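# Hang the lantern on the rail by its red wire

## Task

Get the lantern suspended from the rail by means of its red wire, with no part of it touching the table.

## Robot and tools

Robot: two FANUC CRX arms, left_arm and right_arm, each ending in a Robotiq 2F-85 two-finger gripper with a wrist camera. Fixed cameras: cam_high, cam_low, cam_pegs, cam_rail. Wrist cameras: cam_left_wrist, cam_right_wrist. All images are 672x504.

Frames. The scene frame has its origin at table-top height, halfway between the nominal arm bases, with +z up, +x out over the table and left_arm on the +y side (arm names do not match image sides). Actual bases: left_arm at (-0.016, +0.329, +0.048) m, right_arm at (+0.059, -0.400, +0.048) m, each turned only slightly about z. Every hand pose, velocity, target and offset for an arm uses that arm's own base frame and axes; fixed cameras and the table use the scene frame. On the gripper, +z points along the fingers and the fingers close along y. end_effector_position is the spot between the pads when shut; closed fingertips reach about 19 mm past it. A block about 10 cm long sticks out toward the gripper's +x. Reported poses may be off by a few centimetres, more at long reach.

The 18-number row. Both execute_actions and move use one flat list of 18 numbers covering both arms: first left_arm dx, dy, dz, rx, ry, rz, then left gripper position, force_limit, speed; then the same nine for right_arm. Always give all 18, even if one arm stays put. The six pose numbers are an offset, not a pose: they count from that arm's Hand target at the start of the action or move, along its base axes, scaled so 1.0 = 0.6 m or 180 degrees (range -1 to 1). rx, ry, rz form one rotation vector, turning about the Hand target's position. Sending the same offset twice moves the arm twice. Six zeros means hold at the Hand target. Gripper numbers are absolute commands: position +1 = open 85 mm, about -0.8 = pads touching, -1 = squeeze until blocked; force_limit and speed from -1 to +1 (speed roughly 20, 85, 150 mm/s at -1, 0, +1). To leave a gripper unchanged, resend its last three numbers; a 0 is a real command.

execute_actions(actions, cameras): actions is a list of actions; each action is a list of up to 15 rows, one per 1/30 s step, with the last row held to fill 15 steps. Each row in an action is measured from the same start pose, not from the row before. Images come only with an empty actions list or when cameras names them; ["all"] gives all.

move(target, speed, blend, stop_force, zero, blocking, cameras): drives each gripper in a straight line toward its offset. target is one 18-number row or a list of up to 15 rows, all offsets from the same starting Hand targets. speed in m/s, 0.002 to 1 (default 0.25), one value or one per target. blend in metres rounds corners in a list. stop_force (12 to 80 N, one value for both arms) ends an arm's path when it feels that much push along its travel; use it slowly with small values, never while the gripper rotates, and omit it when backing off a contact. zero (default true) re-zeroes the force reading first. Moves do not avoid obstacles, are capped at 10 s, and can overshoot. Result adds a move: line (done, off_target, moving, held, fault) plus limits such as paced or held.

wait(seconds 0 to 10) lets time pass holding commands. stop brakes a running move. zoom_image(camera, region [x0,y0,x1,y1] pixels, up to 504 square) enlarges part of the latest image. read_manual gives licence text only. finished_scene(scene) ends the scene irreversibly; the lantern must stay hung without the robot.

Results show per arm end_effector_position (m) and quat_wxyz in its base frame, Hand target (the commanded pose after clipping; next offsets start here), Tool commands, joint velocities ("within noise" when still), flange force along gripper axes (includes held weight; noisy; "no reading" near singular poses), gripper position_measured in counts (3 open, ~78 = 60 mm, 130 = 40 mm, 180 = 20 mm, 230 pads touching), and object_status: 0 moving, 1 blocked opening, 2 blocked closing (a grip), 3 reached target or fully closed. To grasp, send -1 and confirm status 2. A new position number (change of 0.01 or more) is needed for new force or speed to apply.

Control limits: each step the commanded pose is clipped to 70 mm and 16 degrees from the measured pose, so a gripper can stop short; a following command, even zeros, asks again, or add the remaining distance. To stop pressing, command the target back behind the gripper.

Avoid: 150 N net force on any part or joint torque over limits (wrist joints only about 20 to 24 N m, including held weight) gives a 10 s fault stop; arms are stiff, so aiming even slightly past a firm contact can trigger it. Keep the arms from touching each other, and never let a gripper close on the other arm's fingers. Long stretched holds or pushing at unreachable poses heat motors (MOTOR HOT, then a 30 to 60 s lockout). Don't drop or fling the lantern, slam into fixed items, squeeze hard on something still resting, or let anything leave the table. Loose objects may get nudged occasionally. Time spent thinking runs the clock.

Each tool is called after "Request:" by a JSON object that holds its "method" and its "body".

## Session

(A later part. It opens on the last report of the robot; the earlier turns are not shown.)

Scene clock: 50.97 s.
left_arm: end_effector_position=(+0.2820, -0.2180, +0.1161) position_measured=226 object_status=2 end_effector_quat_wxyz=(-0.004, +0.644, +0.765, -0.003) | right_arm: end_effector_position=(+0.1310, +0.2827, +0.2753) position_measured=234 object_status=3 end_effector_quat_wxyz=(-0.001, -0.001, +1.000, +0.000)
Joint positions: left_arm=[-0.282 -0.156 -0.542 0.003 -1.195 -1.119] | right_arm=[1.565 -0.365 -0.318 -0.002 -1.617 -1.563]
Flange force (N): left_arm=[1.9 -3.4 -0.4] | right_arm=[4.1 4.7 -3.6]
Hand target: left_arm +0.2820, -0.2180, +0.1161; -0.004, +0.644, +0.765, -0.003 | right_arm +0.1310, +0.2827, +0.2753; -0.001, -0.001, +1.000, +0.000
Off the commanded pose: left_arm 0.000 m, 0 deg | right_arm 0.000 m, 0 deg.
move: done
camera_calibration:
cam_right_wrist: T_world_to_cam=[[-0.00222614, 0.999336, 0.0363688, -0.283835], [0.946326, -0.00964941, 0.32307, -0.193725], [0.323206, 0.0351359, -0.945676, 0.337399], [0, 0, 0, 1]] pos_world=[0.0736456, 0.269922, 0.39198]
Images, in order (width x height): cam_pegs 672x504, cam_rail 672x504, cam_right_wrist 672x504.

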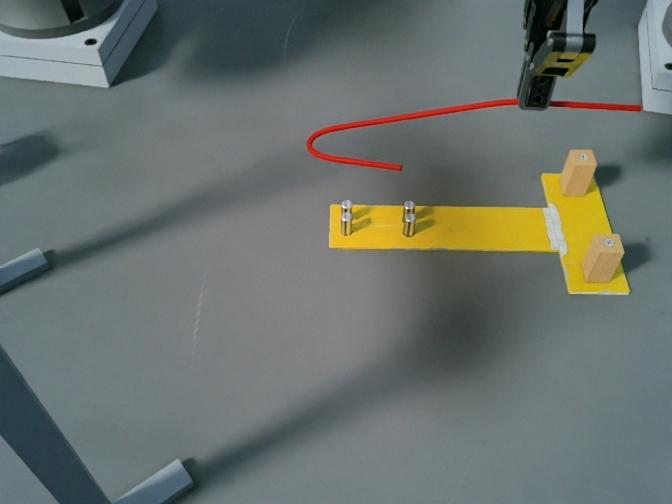

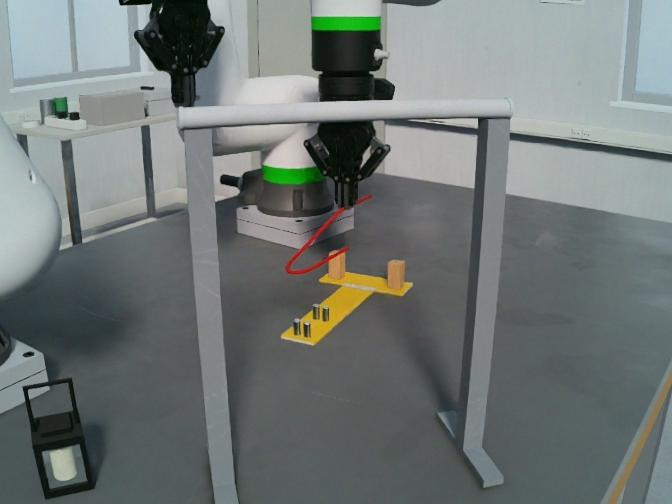

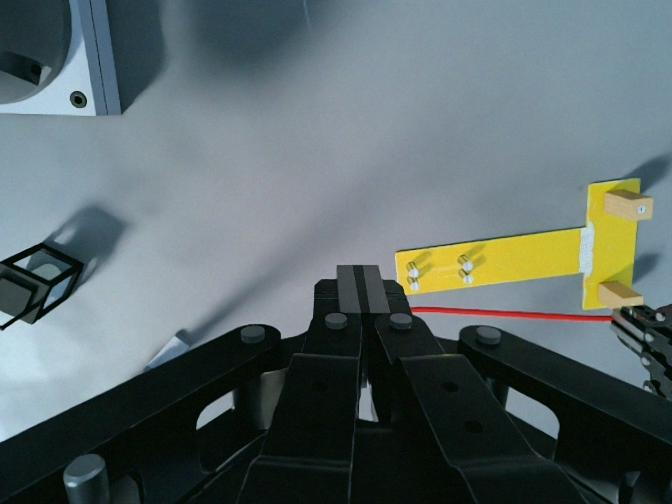

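Request:
{"method": "move", "body": {"target": [0.04,-0.08,-0.118,-0.083,-0.011,0.026,-1,0.2,-1,0,0,0,0,0,0,-1,1,1], "speed": 0.2, "cameras": ["cam_pegs","cam_rail","cam_right_wrist"]}}

Request:
{"method": "zoom_image", "body": {"camera": "cam_right_wrist", "region": [330, 200, 560, 370]}}

Request:
{"method": "zoom_image", "body": {"camera": "cam_pegs", "region": [230, 110, 520, 300]}}

Scene clock: 52.87 s.
left_arm: end_effector_position=(+0.3060, -0.2660, +0.0453) position_measured=226 object_status=2 end_effector_quat_wxyz=(+0.093, +0.608, +0.783, -0.092) | right_arm: end_effector_position=(+0.1310, +0.2827, +0.2753) position_measured=234 object_status=3 end_effector_quat_wxyz=(-0.001, -0.001, +1.000, +0.000)
Joint positions: left_arm=[-0.204 -0.068 -0.779 0.347 -0.802 -1.351] | right_arm=[1.565 -0.365 -0.318 -0.002 -1.617 -1.563]
Flange force (N): left_arm=[1.6 -3.6 -2.3] | right_arm=[1.5 4.1 -4.0]
Hand target: left_arm +0.3060, -0.2660, +0.0453; +0.093, +0.608, +0.783, -0.092 | right_arm +0.1310, +0.2827, +0.2753; -0.001, -0.001, +1.000, +0.000
Off the commanded pose: left_arm 0.000 m, 0 deg | right_arm 0.000 m, 0 deg.
move: done
camera_calibration:
cam_right_wrist: T_world_to_cam=[[-0.00228975, 0.99934, 0.0362415, -0.283679], [0.946295, -0.00955142, 0.323162, -0.19366], [0.323295, 0.0350352, -0.945649, 0.337351], [0, 0, 0, 1]] pos_world=[0.0735456, 0.269823, 0.39188]
Images, in order (width x height): cam_pegs 672x504, cam_rail 672x504, cam_right_wrist 672x504.

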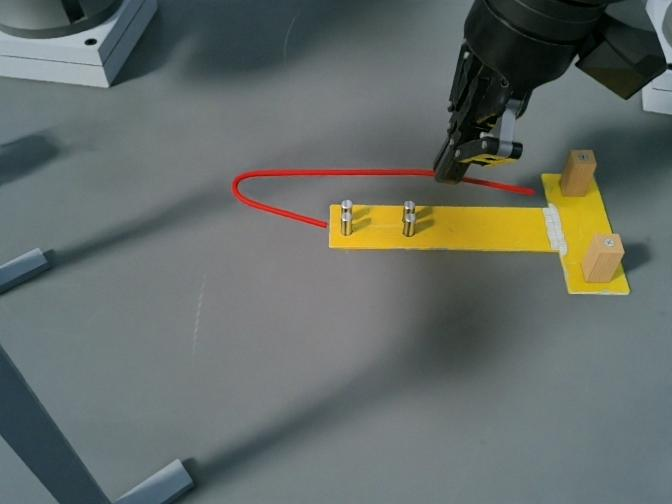

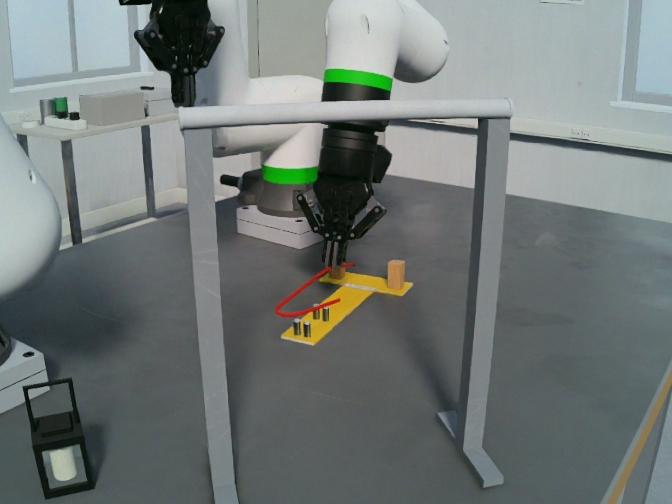

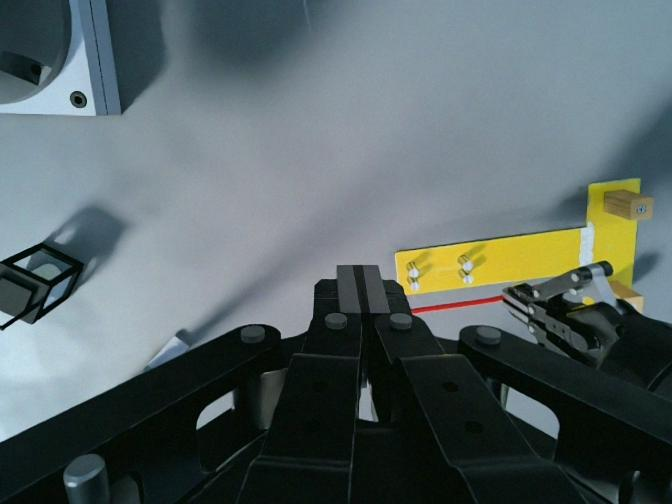

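Scaled by 2.191 from the camera's 672x504 image, which has a finer 960x720 frame.

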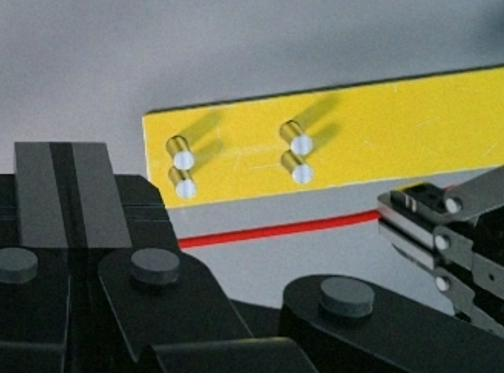

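Scaled by 1.738 from the camera's 672x504 image, which has a finer 960x720 frame.

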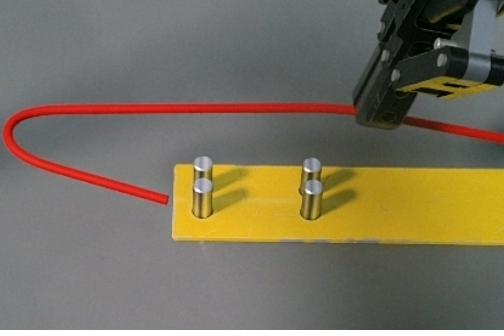

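Request:
{"method": "move", "body": {"target": [[-0.0133,0,0,0,0,0,0,-1,0.2,-1,0,0,0,0,0,0,-1,1,1],[-0.0133,0,-0.058,0,0,0,0,-1,0.2,-1,0,0,0,0,0,0,-1,1,1]], "speed": 0.1, "cameras": ["cam_pegs","cam_right_wrist"]}}

Request:
{"method": "zoom_image", "body": {"camera": "cam_pegs", "region": [200, 60, 660, 400]}}

Request:
{"method": "zoom_image", "body": {"camera": "cam_right_wrist", "region": [100, 100, 560, 460]}}


Scaled by 1.096 from the camera's 672x504 image, which has a finer 960x720 frame.

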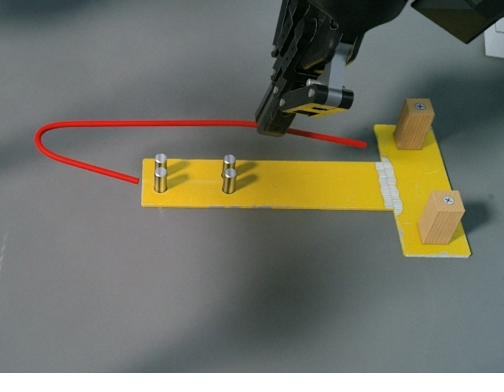

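Scaled by 1.096 from the camera's 672x504 image, which has a finer 960x720 frame.

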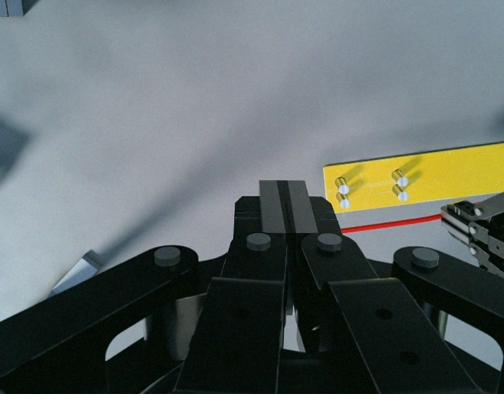

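Request:
{"method": "move", "body": {"target": [[-0.0138,0,0,0,0,0,-1,0.2,-1,0,0,0,0,0,0,-1,1,1],[-0.0138,0,-0.055,0,0,0,-1,0.2,-1,0,0,0,0,0,0,-1,1,1]], "speed": 0.1, "cameras": ["cam_pegs","cam_right_wrist"]}}

Request:
{"method": "zoom_image", "body": {"camera": "cam_pegs", "region": [300, 160, 460, 280]}}

Request:
{"method": "zoom_image", "body": {"camera": "cam_right_wrist", "region": [350, 210, 570, 370]}}

Scene clock: 56.63 s.
left_arm: end_effector_position=(+0.2977, -0.2660, +0.0123) position_measured=226 object_status=2 end_effector_quat_wxyz=(+0.093, +0.608, +0.783, -0.092) | right_arm: end_effector_position=(+0.1310, +0.2827, +0.2753) position_measured=234 object_status=3 end_effector_quat_wxyz=(-0.001, -0.001, +1.000, +0.000)
Joint positions: left_arm=[-0.215 -0.023 -0.843 0.389 -0.697 -1.398] | right_arm=[1.565 -0.365 -0.318 -0.002 -1.617 -1.563]
Flange force (N): left_arm=[0.5 -2.8 -2.2] | right_arm=[1.9 4.7 -3.9]
Hand target: left_arm +0.2977, -0.2660, +0.0123; +0.093, +0.608, +0.783, -0.092 | right_arm +0.1310, +0.2827, +0.2753; -0.001, -0.001, +1.000, +0.000
Off the commanded pose: left_arm 0.000 m, 0 deg | right_arm 0.000 m, 0 deg.
move: done
camera_calibration:
cam_right_wrist: T_world_to_cam=[[-0.00228975, 0.99934, 0.0362415, -0.283679], [0.946295, -0.00955142, 0.323162, -0.19366], [0.323295, 0.0350352, -0.945649, 0.337351], [0, 0, 0, 1]] pos_world=[0.0735456, 0.269823, 0.39188]
Images, in order (width x height): cam_pegs 672x504, cam_right_wrist 672x504.

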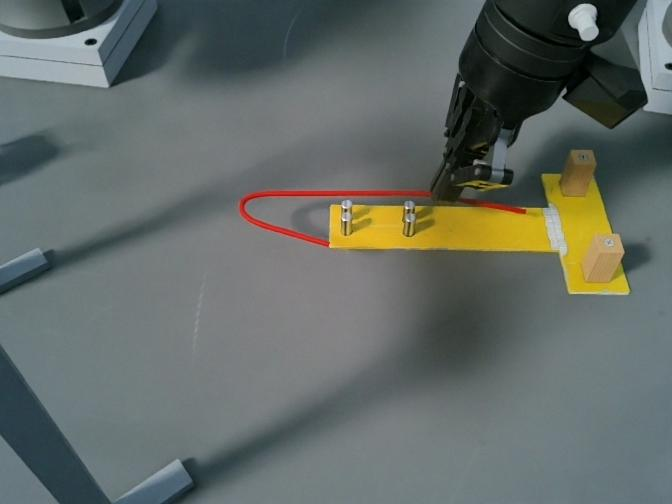

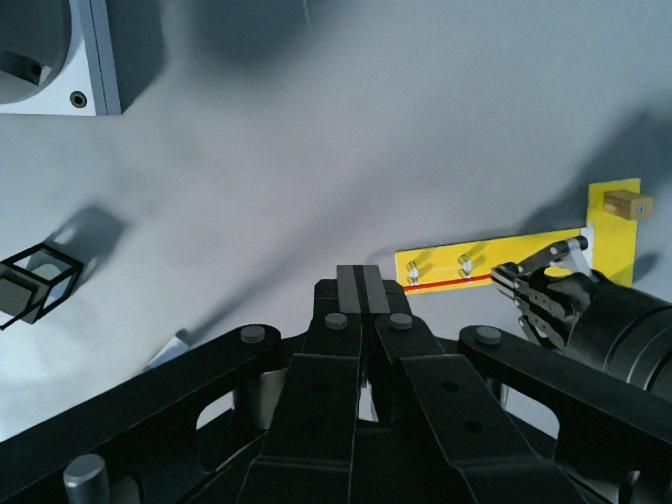

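Scaled by 3.150 from the camera's 672x504 image, which has a finer 960x720 frame.

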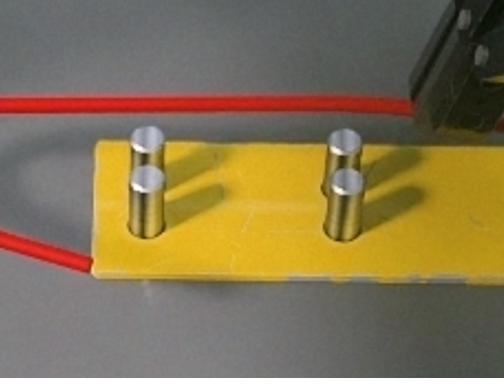

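Scaled by 2.291 from the camera's 672x504 image, which has a finer 960x720 frame.

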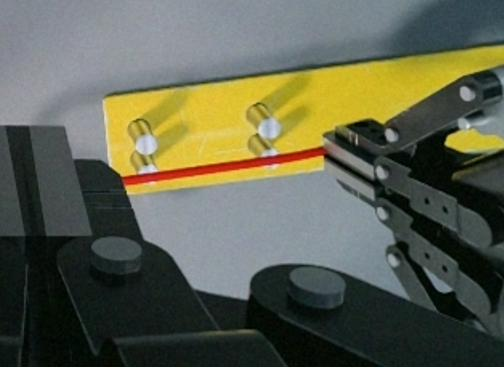

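Request:
{"method": "move", "body": {"target": [-0.006,0,-0.016,0,0,0,-1,0.2,-1,0,0,0,0,0,0,-1,1,1], "speed": 0.06, "cameras": ["cam_pegs","cam_right_wrist"]}}

Request:
{"method": "zoom_image", "body": {"camera": "cam_pegs", "region": [300, 160, 460, 280]}}

Request:
{"method": "zoom_image", "body": {"camera": "cam_right_wrist", "region": [390, 220, 530, 320]}}

Scene clock: 58.17 s.
left_arm: end_effector_position=(+0.2941, -0.2660, +0.0027) position_measured=226 object_status=2 end_effector_quat_wxyz=(+0.093, +0.608, +0.783, -0.092) | right_arm: end_effector_position=(+0.1310, +0.2827, +0.2753) position_measured=234 object_status=3 end_effector_quat_wxyz=(-0.001, -0.001, +1.000, +0.000)
Joint positions: left_arm=[-0.22 -0.01 -0.864 0.405 -0.665 -1.414] | right_arm=[1.565 -0.365 -0.318 -0.002 -1.617 -1.563]
Flange force (N): left_arm=[0.7 -2.8 -2.5] | right_arm=[2.4 4.1 -3.4]
Hand target: left_arm +0.2941, -0.2660, +0.0027; +0.093, +0.608, +0.783, -0.092 | right_arm +0.1310, +0.2827, +0.2753; -0.001, -0.001, +1.000, +0.000
Off the commanded pose: left_arm 0.000 m, 0 deg | right_arm 0.000 m, 0 deg.
move: done
camera_calibration:
cam_right_wrist: T_world_to_cam=[[-0.00228975, 0.99934, 0.0362415, -0.283679], [0.946295, -0.00955142, 0.323162, -0.19366], [0.323295, 0.0350352, -0.945649, 0.337351], [0, 0, 0, 1]] pos_world=[0.0735456, 0.269823, 0.39188]
Images, in order (width x height): cam_pegs 672x504, cam_right_wrist 672x504.

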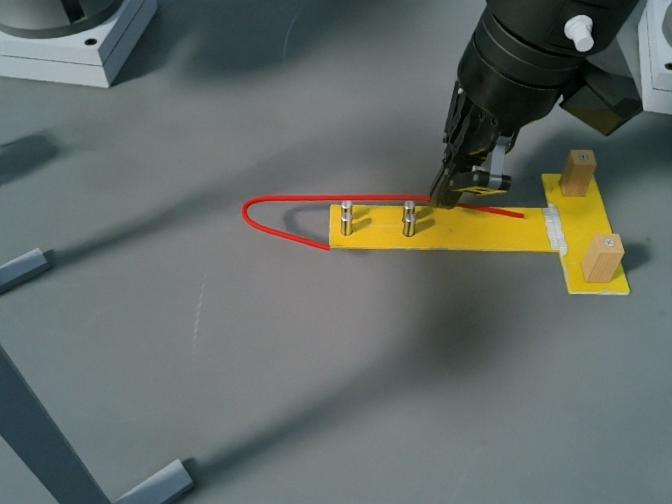

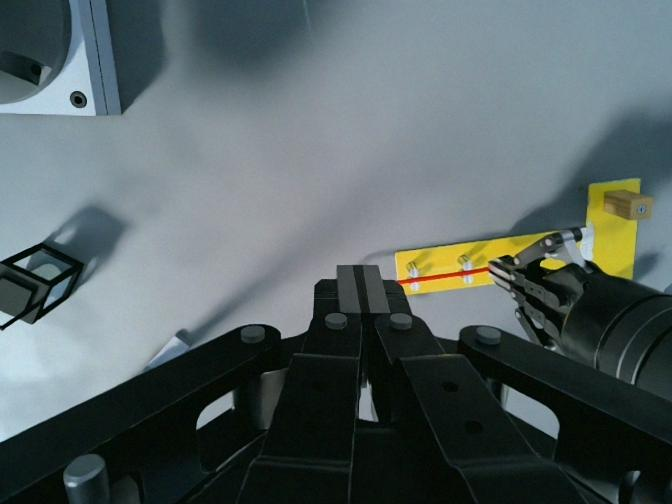

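Scaled by 3.150 from the camera's 672x504 image, which has a finer 960x720 frame.

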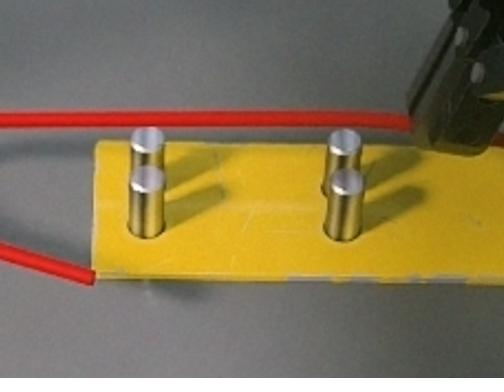

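Scaled by 3.600 from the camera's 672x504 image, which has a finer 960x720 frame.

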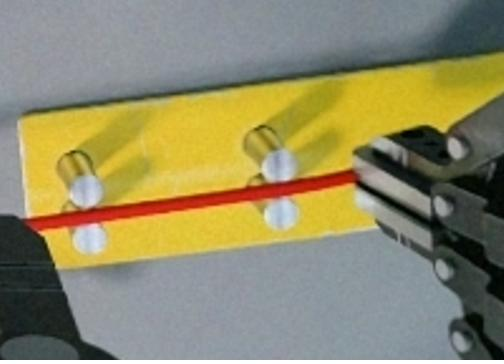

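Request:
{"method": "move", "body": {"target": [0.001,0,-0.022,0,0,0,-1,0.2,-1,0,0,0,0,0,0,-1,1,1], "speed": 0.06, "cameras": ["cam_pegs","cam_right_wrist"]}}

Request:
{"method": "zoom_image", "body": {"camera": "cam_pegs", "region": [300, 160, 460, 280]}}

Request:
{"method": "zoom_image", "body": {"camera": "cam_right_wrist", "region": [390, 220, 530, 320]}}

Scene clock: 59.23 s.
left_arm: end_effector_position=(+0.2947, -0.2660, -0.0105) position_measured=226 object_status=2 end_effector_quat_wxyz=(+0.093, +0.608, +0.783, -0.092) | right_arm: end_effector_position=(+0.1310, +0.2827, +0.2753) position_measured=234 object_status=3 end_effector_quat_wxyz=(-0.001, -0.001, +1.000, +0.000)
Joint positions: left_arm=[-0.224 0.022 -0.88 0.431 -0.62 -1.442] | right_arm=[1.565 -0.365 -0.318 -0.002 -1.617 -1.563]
Flange force (N): left_arm=[-5.5 -4.0 -19.1] | right_arm=[1.7 3.7 -4.0]
Hand target: left_arm +0.2947, -0.2660, -0.0105; +0.093, +0.608, +0.783, -0.092 | right_arm +0.1310, +0.2827, +0.2753; -0.001, -0.001, +1.000, +0.000
Off the commanded pose: left_arm 0.000 m, 0 deg | right_arm 0.000 m, 0 deg.
move: done
camera_calibration:
cam_right_wrist: T_world_to_cam=[[-0.00228975, 0.99934, 0.0362415, -0.283679], [0.946295, -0.00955142, 0.323162, -0.19366], [0.323295, 0.0350352, -0.945649, 0.337351], [0, 0, 0, 1]] pos_world=[0.0735456, 0.269823, 0.39188]
Images, in order (width x height): cam_pegs 672x504, cam_right_wrist 672x504.

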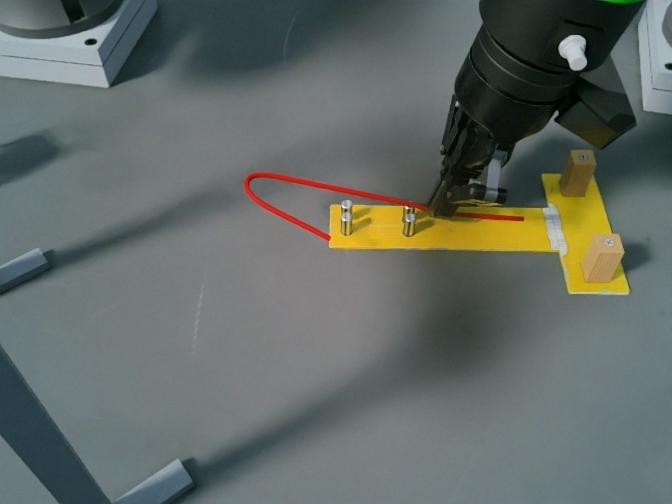

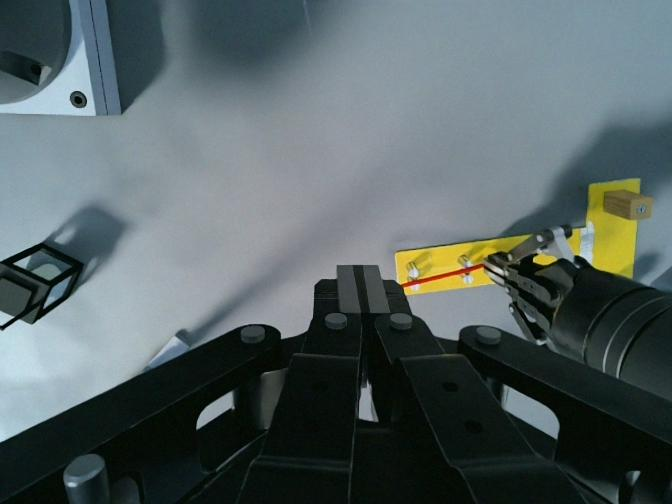

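Scaled by 3.150 from the camera's 672x504 image, which has a finer 960x720 frame.

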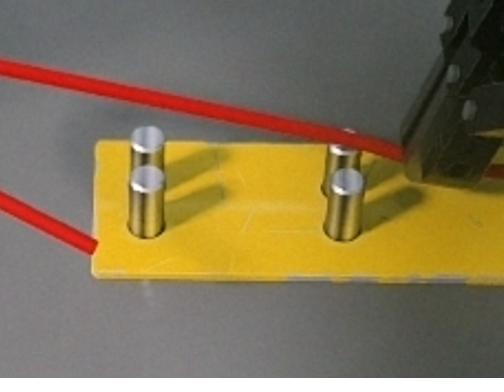

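Scaled by 3.600 from the camera's 672x504 image, which has a finer 960x720 frame.

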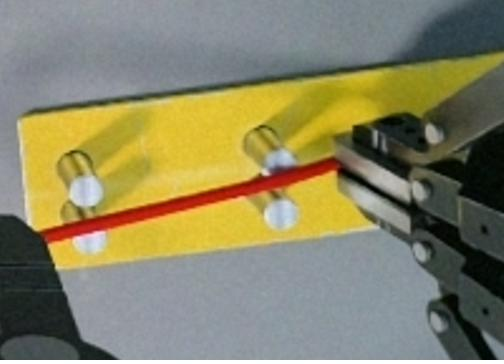

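Request:
{"method": "move", "body": {"target": [0.005,0,0.02,0,0,0,-1,0.2,-1,0,0,0,0,0,0,-1,1,1], "speed": 0.06, "cameras": ["cam_pegs","cam_right_wrist"]}}

Request:
{"method": "zoom_image", "body": {"camera": "cam_pegs", "region": [220, 160, 460, 280]}}

Request:
{"method": "zoom_image", "body": {"camera": "cam_right_wrist", "region": [390, 220, 530, 320]}}

Scene clock: 60.20 s.
left_arm: end_effector_position=(+0.2977, -0.2660, +0.0015) position_measured=226 object_status=2 end_effector_quat_wxyz=(+0.093, +0.608, +0.783, -0.092) | right_arm: end_effector_position=(+0.1310, +0.2827, +0.2753) position_measured=234 object_status=3 end_effector_quat_wxyz=(-0.001, -0.001, +1.000, +0.000)
Joint positions: left_arm=[-0.218 0.001 -0.858 0.408 -0.661 -1.419] | right_arm=[1.565 -0.365 -0.318 -0.002 -1.617 -1.563]
Flange force (N): left_arm=[0.6 -2.7 -2.2] | right_arm=[2.0 4.6 -3.7]
Hand target: left_arm +0.2977, -0.2660, +0.0015; +0.093, +0.608, +0.783, -0.092 | right_arm +0.1310, +0.2827, +0.2753; -0.001, -0.001, +1.000, +0.000
Off the commanded pose: left_arm 0.000 m, 0 deg | right_arm 0.000 m, 0 deg.
move: done
camera_calibration:
cam_right_wrist: T_world_to_cam=[[-0.00228975, 0.99934, 0.0362415, -0.283679], [0.946295, -0.00955142, 0.323162, -0.19366], [0.323295, 0.0350352, -0.945649, 0.337351], [0, 0, 0, 1]] pos_world=[0.0735456, 0.269823, 0.39188]
Images, in order (width x height): cam_pegs 672x504, cam_right_wrist 672x504.

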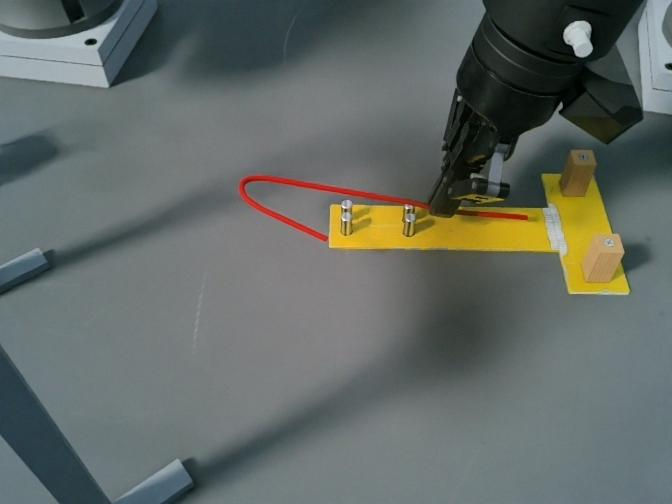

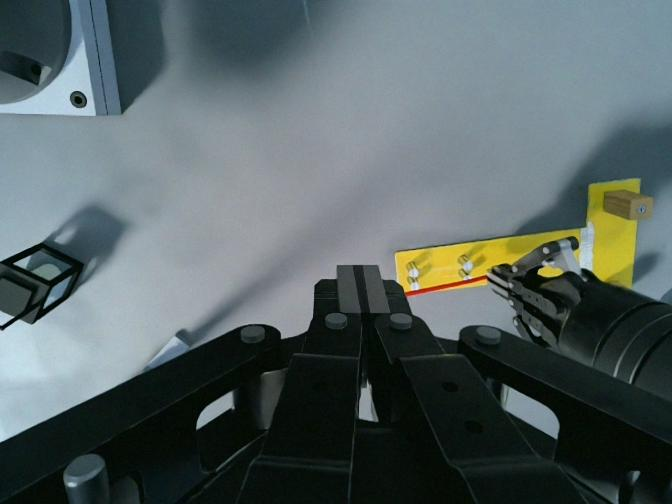

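Scaled by 2.100 from the camera's 672x504 image, which has a finer 960x720 frame.

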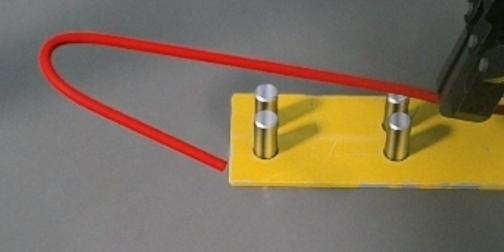

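Scaled by 3.600 from the camera's 672x504 image, which has a finer 960x720 frame.

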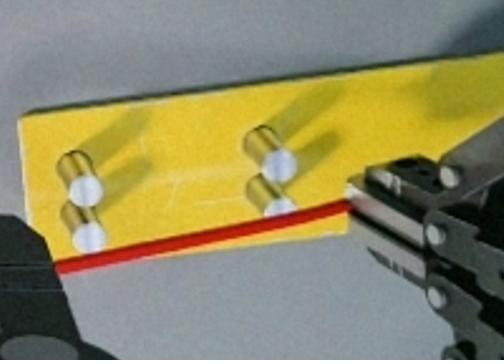

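Request:
{"method": "move", "body": {"target": [-0.005,0,0.006,0.067,0,0,-1,0.2,-1,0,0,0,0,0,0,-1,1,1], "speed": 0.1, "cameras": ["cam_pegs","cam_right_wrist"]}}

Request:
{"method": "zoom_image", "body": {"camera": "cam_pegs", "region": [220, 160, 460, 280]}}

Request:
{"method": "zoom_image", "body": {"camera": "cam_right_wrist", "region": [390, 220, 530, 320]}}

Scene clock: 62.03 s.
left_arm: end_effector_position=(+0.2947, -0.2660, +0.0051) position_measured=226 object_status=2 end_effector_quat_wxyz=(+0.029, +0.614, +0.789, -0.009) | right_arm: end_effector_position=(+0.1310, +0.2827, +0.2753) position_measured=234 object_status=3 end_effector_quat_wxyz=(-0.001, -0.001, +1.000, +0.000)
Joint positions: left_arm=[-0.373 0.066 -0.649 0.047 -0.807 -0.981] | right_arm=[1.565 -0.365 -0.318 -0.002 -1.617 -1.563]
Flange force (N): left_arm=[0.6 -2.2 -2.2] | right_arm=[1.3 4.4 -4.1]
Hand target: left_arm +0.2947, -0.2660, +0.0051; +0.029, +0.614, +0.789, -0.009 | right_arm +0.1310, +0.2827, +0.2753; -0.001, -0.001, +1.000, +0.000
Off the commanded pose: left_arm 0.000 m, 0 deg | right_arm 0.000 m, 0 deg.
move: done
camera_calibration:
cam_right_wrist: T_world_to_cam=[[-0.00228975, 0.99934, 0.0362415, -0.283679], [0.946295, -0.00955142, 0.323162, -0.19366], [0.323295, 0.0350352, -0.945649, 0.337351], [0, 0, 0, 1]] pos_world=[0.0735456, 0.269823, 0.39188]
Images, in order (width x height): cam_pegs 672x504, cam_right_wrist 672x504.

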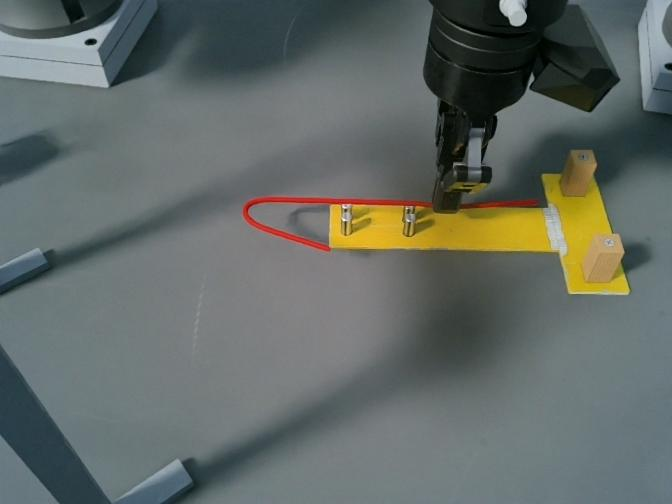

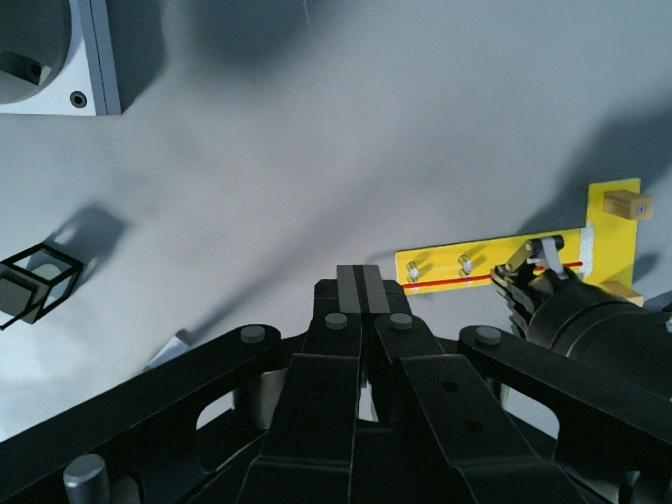

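Scaled by 2.100 from the camera's 672x504 image, which has a finer 960x720 frame.

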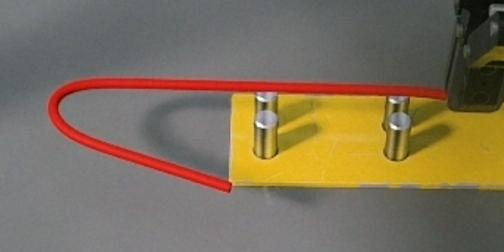

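Scaled by 3.600 from the camera's 672x504 image, which has a finer 960x720 frame.

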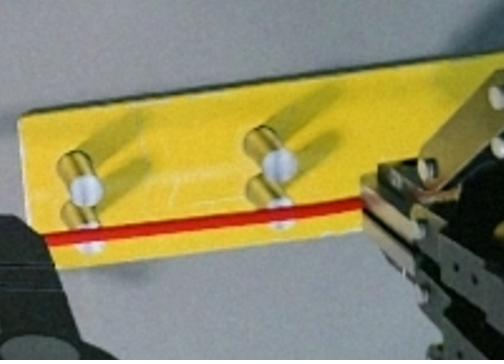

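Request:
{"method": "move", "body": {"target": [-0.0025,0,-0.022,0,0,0,-1,0.2,-1,0,0,0,0,0,0,-1,1,1], "speed": 0.05, "stop_force": 12, "cameras": ["cam_pegs","cam_right_wrist"]}}

Request:
{"method": "zoom_image", "body": {"camera": "cam_pegs", "region": [220, 160, 460, 280]}}

Request:
{"method": "zoom_image", "body": {"camera": "cam_right_wrist", "region": [390, 220, 530, 320]}}

Scene clock: 63.37 s.
left_arm: end_effector_position=(+0.2933, -0.2660, -0.0072) position_measured=226 object_status=2 end_effector_quat_wxyz=(+0.029, +0.614, +0.789, -0.009) | right_arm: end_effector_position=(+0.1310, +0.2827, +0.2753) position_measured=234 object_status=3 end_effector_quat_wxyz=(-0.001, -0.001, +1.000, +0.000)
Joint positions: left_arm=[-0.374 0.088 -0.663 0.048 -0.77 -0.982] | right_arm=[1.565 -0.365 -0.318 -0.002 -1.617 -1.563]
Flange force (N): left_arm=[3.4 -1.0 -12.0] | right_arm=[2.2 3.5 -3.9]
Hand target: left_arm +0.2934, -0.2660, -0.0071; +0.029, +0.614, +0.789, -0.009 (not the last commanded pose) | right_arm +0.1310, +0.2827, +0.2753; -0.001, -0.001, +1.000, +0.000
Off the commanded pose: left_arm 0.001 m, 0 deg | right_arm 0.000 m, 0 deg.
move: contact (left_arm)
camera_calibration:
cam_right_wrist: T_world_to_cam=[[-0.00228975, 0.99934, 0.0362415, -0.283679], [0.946295, -0.00955142, 0.323162, -0.19366], [0.323295, 0.0350352, -0.945649, 0.337351], [0, 0, 0, 1]] pos_world=[0.0735456, 0.269823, 0.39188]
Images, in order (width x height): cam_pegs 672x504, cam_right_wrist 672x504.

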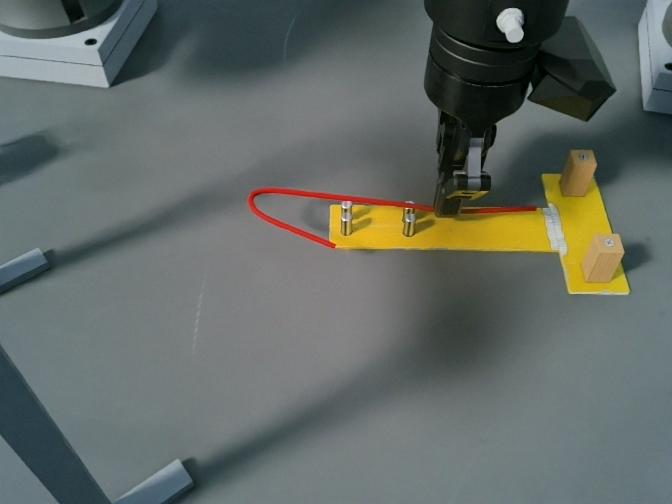

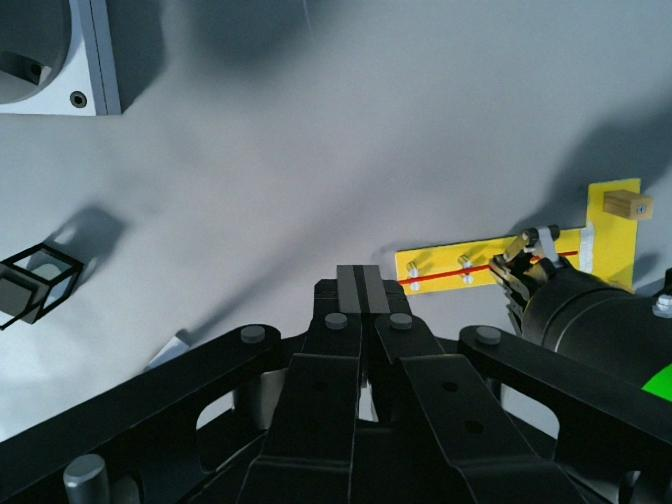

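Scaled by 2.100 from the camera's 672x504 image, which has a finer 960x720 frame.

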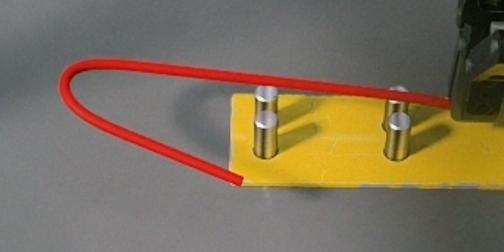

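Scaled by 3.600 from the camera's 672x504 image, which has a finer 960x720 frame.

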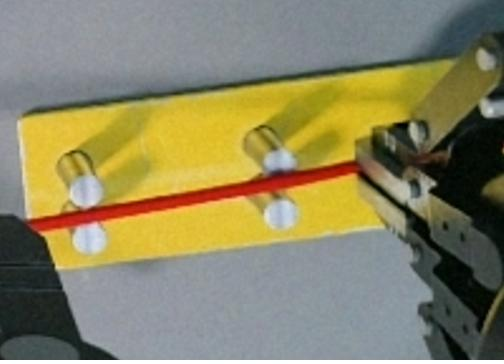

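Request:
{"method": "move", "body": {"target": [0.0,0,0.007,0,0,0,-1,0.2,-1,0,0,0,0,0,0,-1,1,1], "speed": 0.05, "cameras": ["cam_pegs","cam_low","cam_left_wrist","cam_rail"]}}

Request:
{"method": "zoom_image", "body": {"camera": "cam_low", "region": [180, 180, 480, 380]}}

Request:
{"method": "zoom_image", "body": {"camera": "cam_rail", "region": [200, 180, 560, 420]}}

Scene clock: 64.53 s.
left_arm: end_effector_position=(+0.2933, -0.2660, -0.0029) position_measured=226 object_status=2 end_effector_quat_wxyz=(+0.029, +0.614, +0.789, -0.009) | right_arm: end_effector_position=(+0.1310, +0.2827, +0.2753) position_measured=234 object_status=3 end_effector_quat_wxyz=(-0.001, -0.001, +1.000, +0.000)
Joint positions: left_arm=[-0.374 0.079 -0.659 0.048 -0.783 -0.981] | right_arm=[1.565 -0.365 -0.318 -0.002 -1.617 -1.563]
Flange force (N): left_arm=[1.5 -2.0 -1.6] | right_arm=[1.3 4.4 -3.7]
Hand target: left_arm +0.2934, -0.2660, -0.0029; +0.029, +0.614, +0.789, -0.009 | right_arm +0.1310, +0.2827, +0.2753; -0.001, -0.001, +1.000, +0.000
Off the commanded pose: left_arm 0.000 m, 0 deg | right_arm 0.000 m, 0 deg.
move: done
camera_calibration:
cam_left_wrist: T_world_to_cam=[[0.968906, 0.245031, 0.0343495, -0.218424], [0.213893, -0.899266, 0.381537, -0.282773], [0.124378, -0.362327, -0.923715, -0.00483775], [0, 0, 0, 1]] pos_world=[0.272718, -0.202521, 0.110923]
Images, in order (width x height): cam_low 672x504, cam_pegs 672x504, cam_rail 672x504, cam_left_wrist 672x504.

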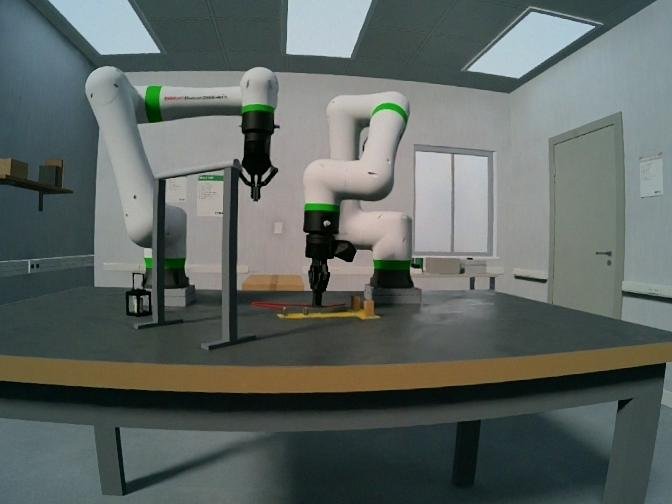

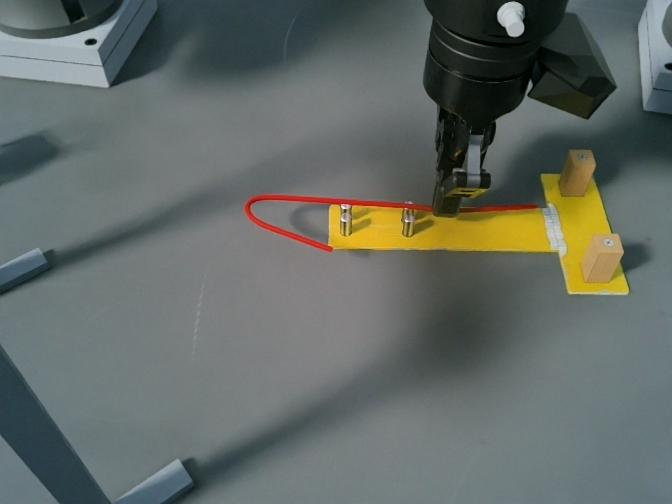

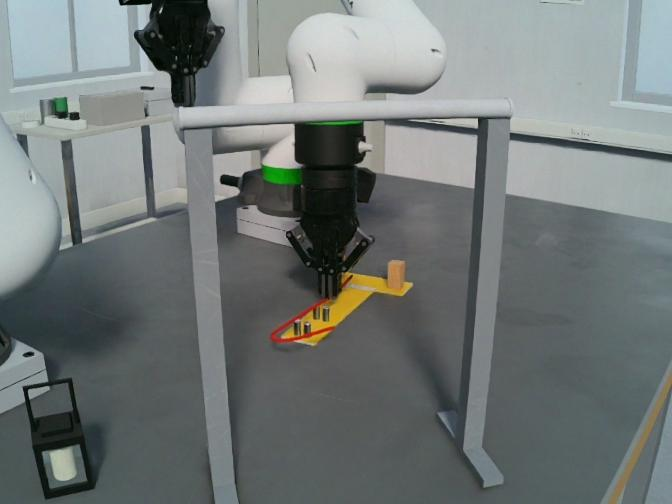

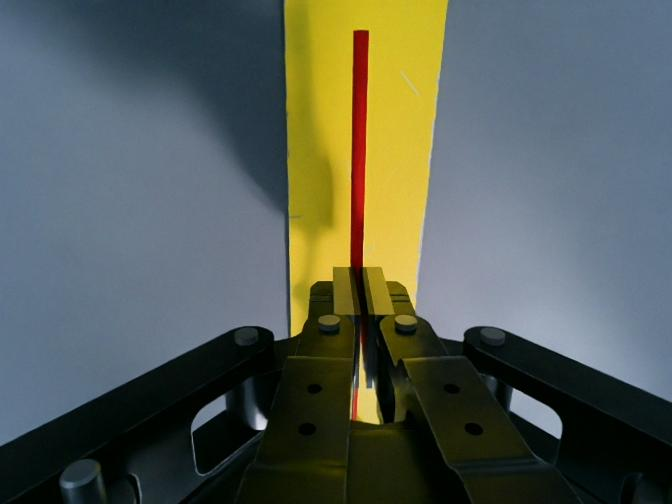

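Scaled by 1.680 from the camera's 672x504 image, which has a finer 960x720 frame.

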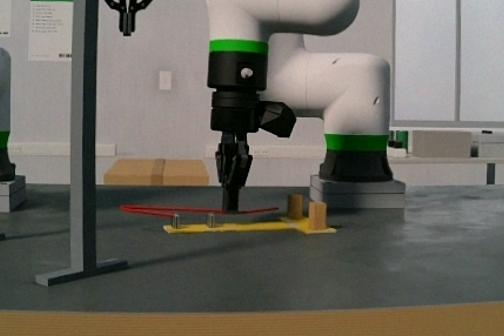

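Scaled by 1.400 from the camera's 672x504 image, which has a finer 960x720 frame.

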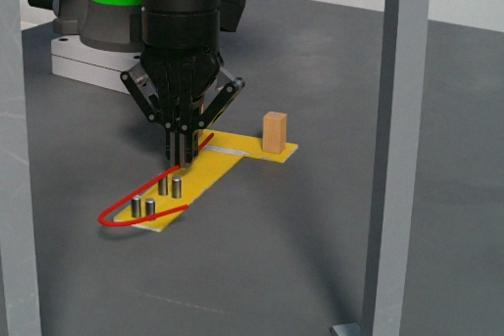

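Request:
{"method": "move", "body": {"target": [[0.0035,0,0,0.022,0,0,-1,0.2,-1,0,0,0,0,0,0,-1,1,1],[0.0035,0,-0.025,0.022,0,0,-1,0.2,-1,0,0,0,0,0,0,-1,1,1]], "speed": 0.05, "stop_force": 14, "cameras": ["cam_pegs","cam_right_wrist"]}}

Request:
{"method": "zoom_image", "body": {"camera": "cam_pegs", "region": [220, 160, 460, 280]}}

Request:
{"method": "zoom_image", "body": {"camera": "cam_right_wrist", "region": [390, 220, 530, 320]}}

Scene clock: 66.67 s.
left_arm: end_effector_position=(+0.2955, -0.2660, -0.0179) position_measured=226 object_status=2 end_effector_quat_wxyz=(+0.008, +0.615, +0.789, +0.018) | right_arm: end_effector_position=(+0.1310, +0.2827, +0.2753) position_measured=234 object_status=3 end_effector_quat_wxyz=(-0.001, -0.001, +1.000, +0.000)
Joint positions: left_arm=[-0.427 0.147 -0.599 -0.045 -0.801 -0.867] | right_arm=[1.565 -0.365 -0.318 -0.002 -1.617 -1.563]
Flange force (N): left_arm=[1.8 -1.8 -1.8] | right_arm=[2.0 4.7 -3.9]
Hand target: left_arm +0.2955, -0.2660, -0.0179; +0.008, +0.615, +0.789, +0.018 | right_arm +0.1310, +0.2827, +0.2753; -0.001, -0.001, +1.000, +0.000
Off the commanded pose: left_arm 0.000 m, 0 deg | right_arm 0.000 m, 0 deg.
move: done
camera_calibration:
cam_right_wrist: T_world_to_cam=[[-0.00228975, 0.99934, 0.0362415, -0.283679], [0.946295, -0.00955142, 0.323162, -0.19366], [0.323295, 0.0350352, -0.945649, 0.337351], [0, 0, 0, 1]] pos_world=[0.0735456, 0.269823, 0.39188]
Images, in order (width x height): cam_pegs 672x504, cam_right_wrist 672x504.

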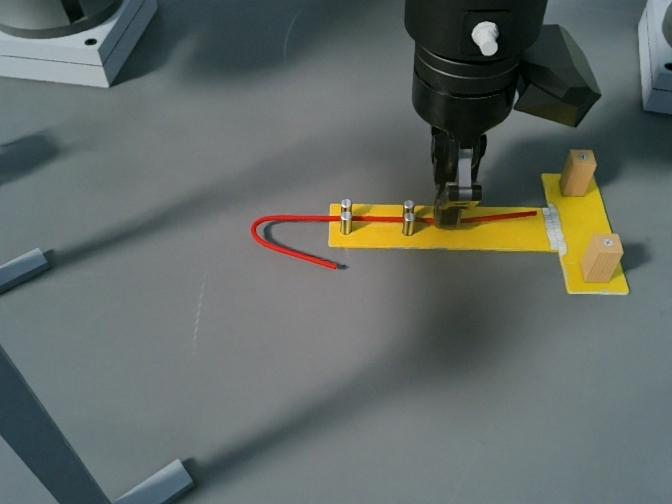

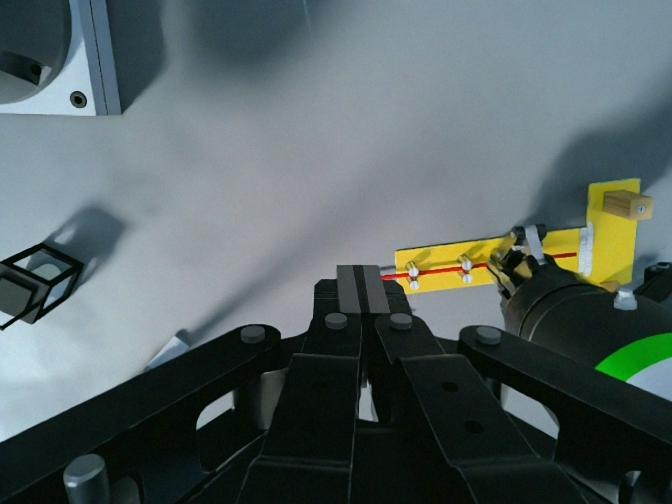

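Scaled by 2.100 from the camera's 672x504 image, which has a finer 960x720 frame.

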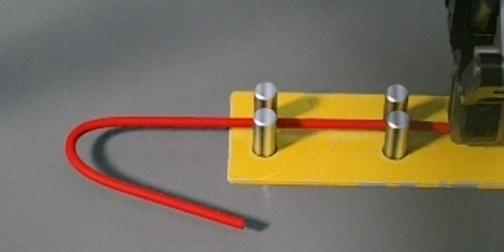

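Scaled by 3.600 from the camera's 672x504 image, which has a finer 960x720 frame.

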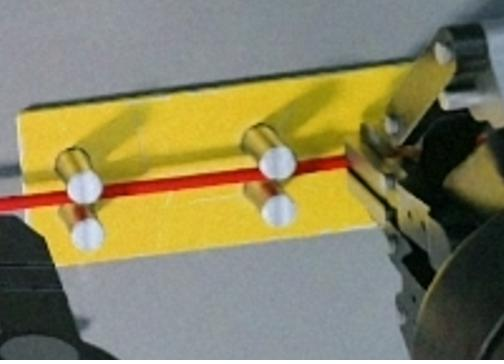

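Request:
{"method": "move", "body": {"target": [[0,0,-0.0065,0,0,0,-1,0.2,-1,0,0,0,0,0,0,-1,1,1],[0,0,-0.0065,0,0,0,-0.55,0,-0.5,0,0,0,0,0,0,-1,1,1],[0,0,0.04,0,0,0,-0.55,0,-0.5,0,0,0,0,0,0,-1,1,1],[-0.002,0.05,0.04,0,0,0,-0.55,0,-0.5,0,0,0,0,0,0,-1,1,1]], "speed": 0.08, "cameras": ["cam_pegs","cam_left_wrist"]}}

Scene clock: 69.80 s.
left_arm: end_effector_position=(+0.2943, -0.2360, +0.0061) position_measured=199 object_status=3 end_effector_quat_wxyz=(+0.008, +0.615, +0.789, +0.018) | right_arm: end_effector_position=(+0.1310, +0.2827, +0.2753) position_measured=234 object_status=3 end_effector_quat_wxyz=(-0.001, -0.001, +1.000, +0.000)
Joint positions: left_arm=[-0.351 0.049 -0.637 -0.04 -0.86 -0.947] | right_arm=[1.565 -0.365 -0.318 -0.002 -1.617 -1.563]
Flange force (N): left_arm=[2.0 -2.6 -2.0] | right_arm=[2.1 4.1 -3.5]
Hand target: left_arm +0.2943, -0.2360, +0.0061; +0.008, +0.615, +0.789, +0.018 | right_arm +0.1310, +0.2827, +0.2753; -0.001, -0.001, +1.000, +0.000
Off the commanded pose: left_arm 0.000 m, 0 deg | right_arm 0.000 m, 0 deg.
move: done
camera_calibration:
cam_left_wrist: T_world_to_cam=[[0.968906, 0.242077, 0.0511818, -0.227743], [0.213894, -0.923454, 0.318561, -0.26479], [0.124381, -0.297709, -0.946519, 0.0295902], [0, 0, 0, 1]] pos_world=[0.273618, -0.180581, 0.124016]
Images, in order (width x height): cam_pegs 672x504, cam_left_wrist 672x504.

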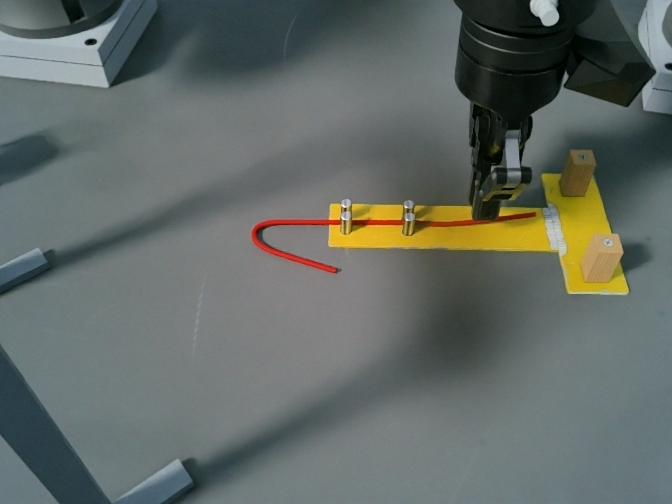

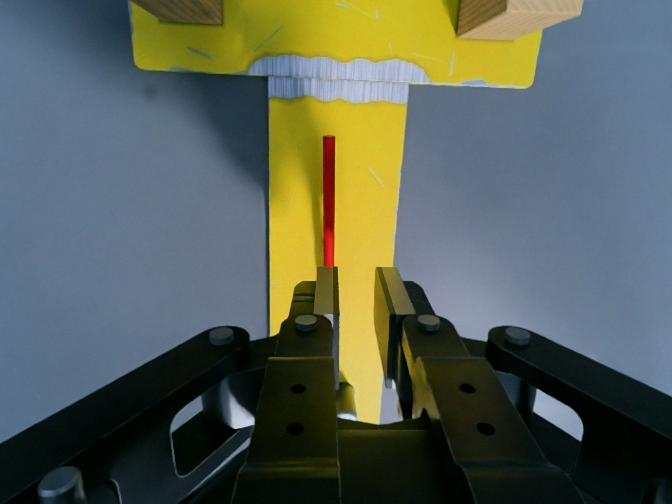

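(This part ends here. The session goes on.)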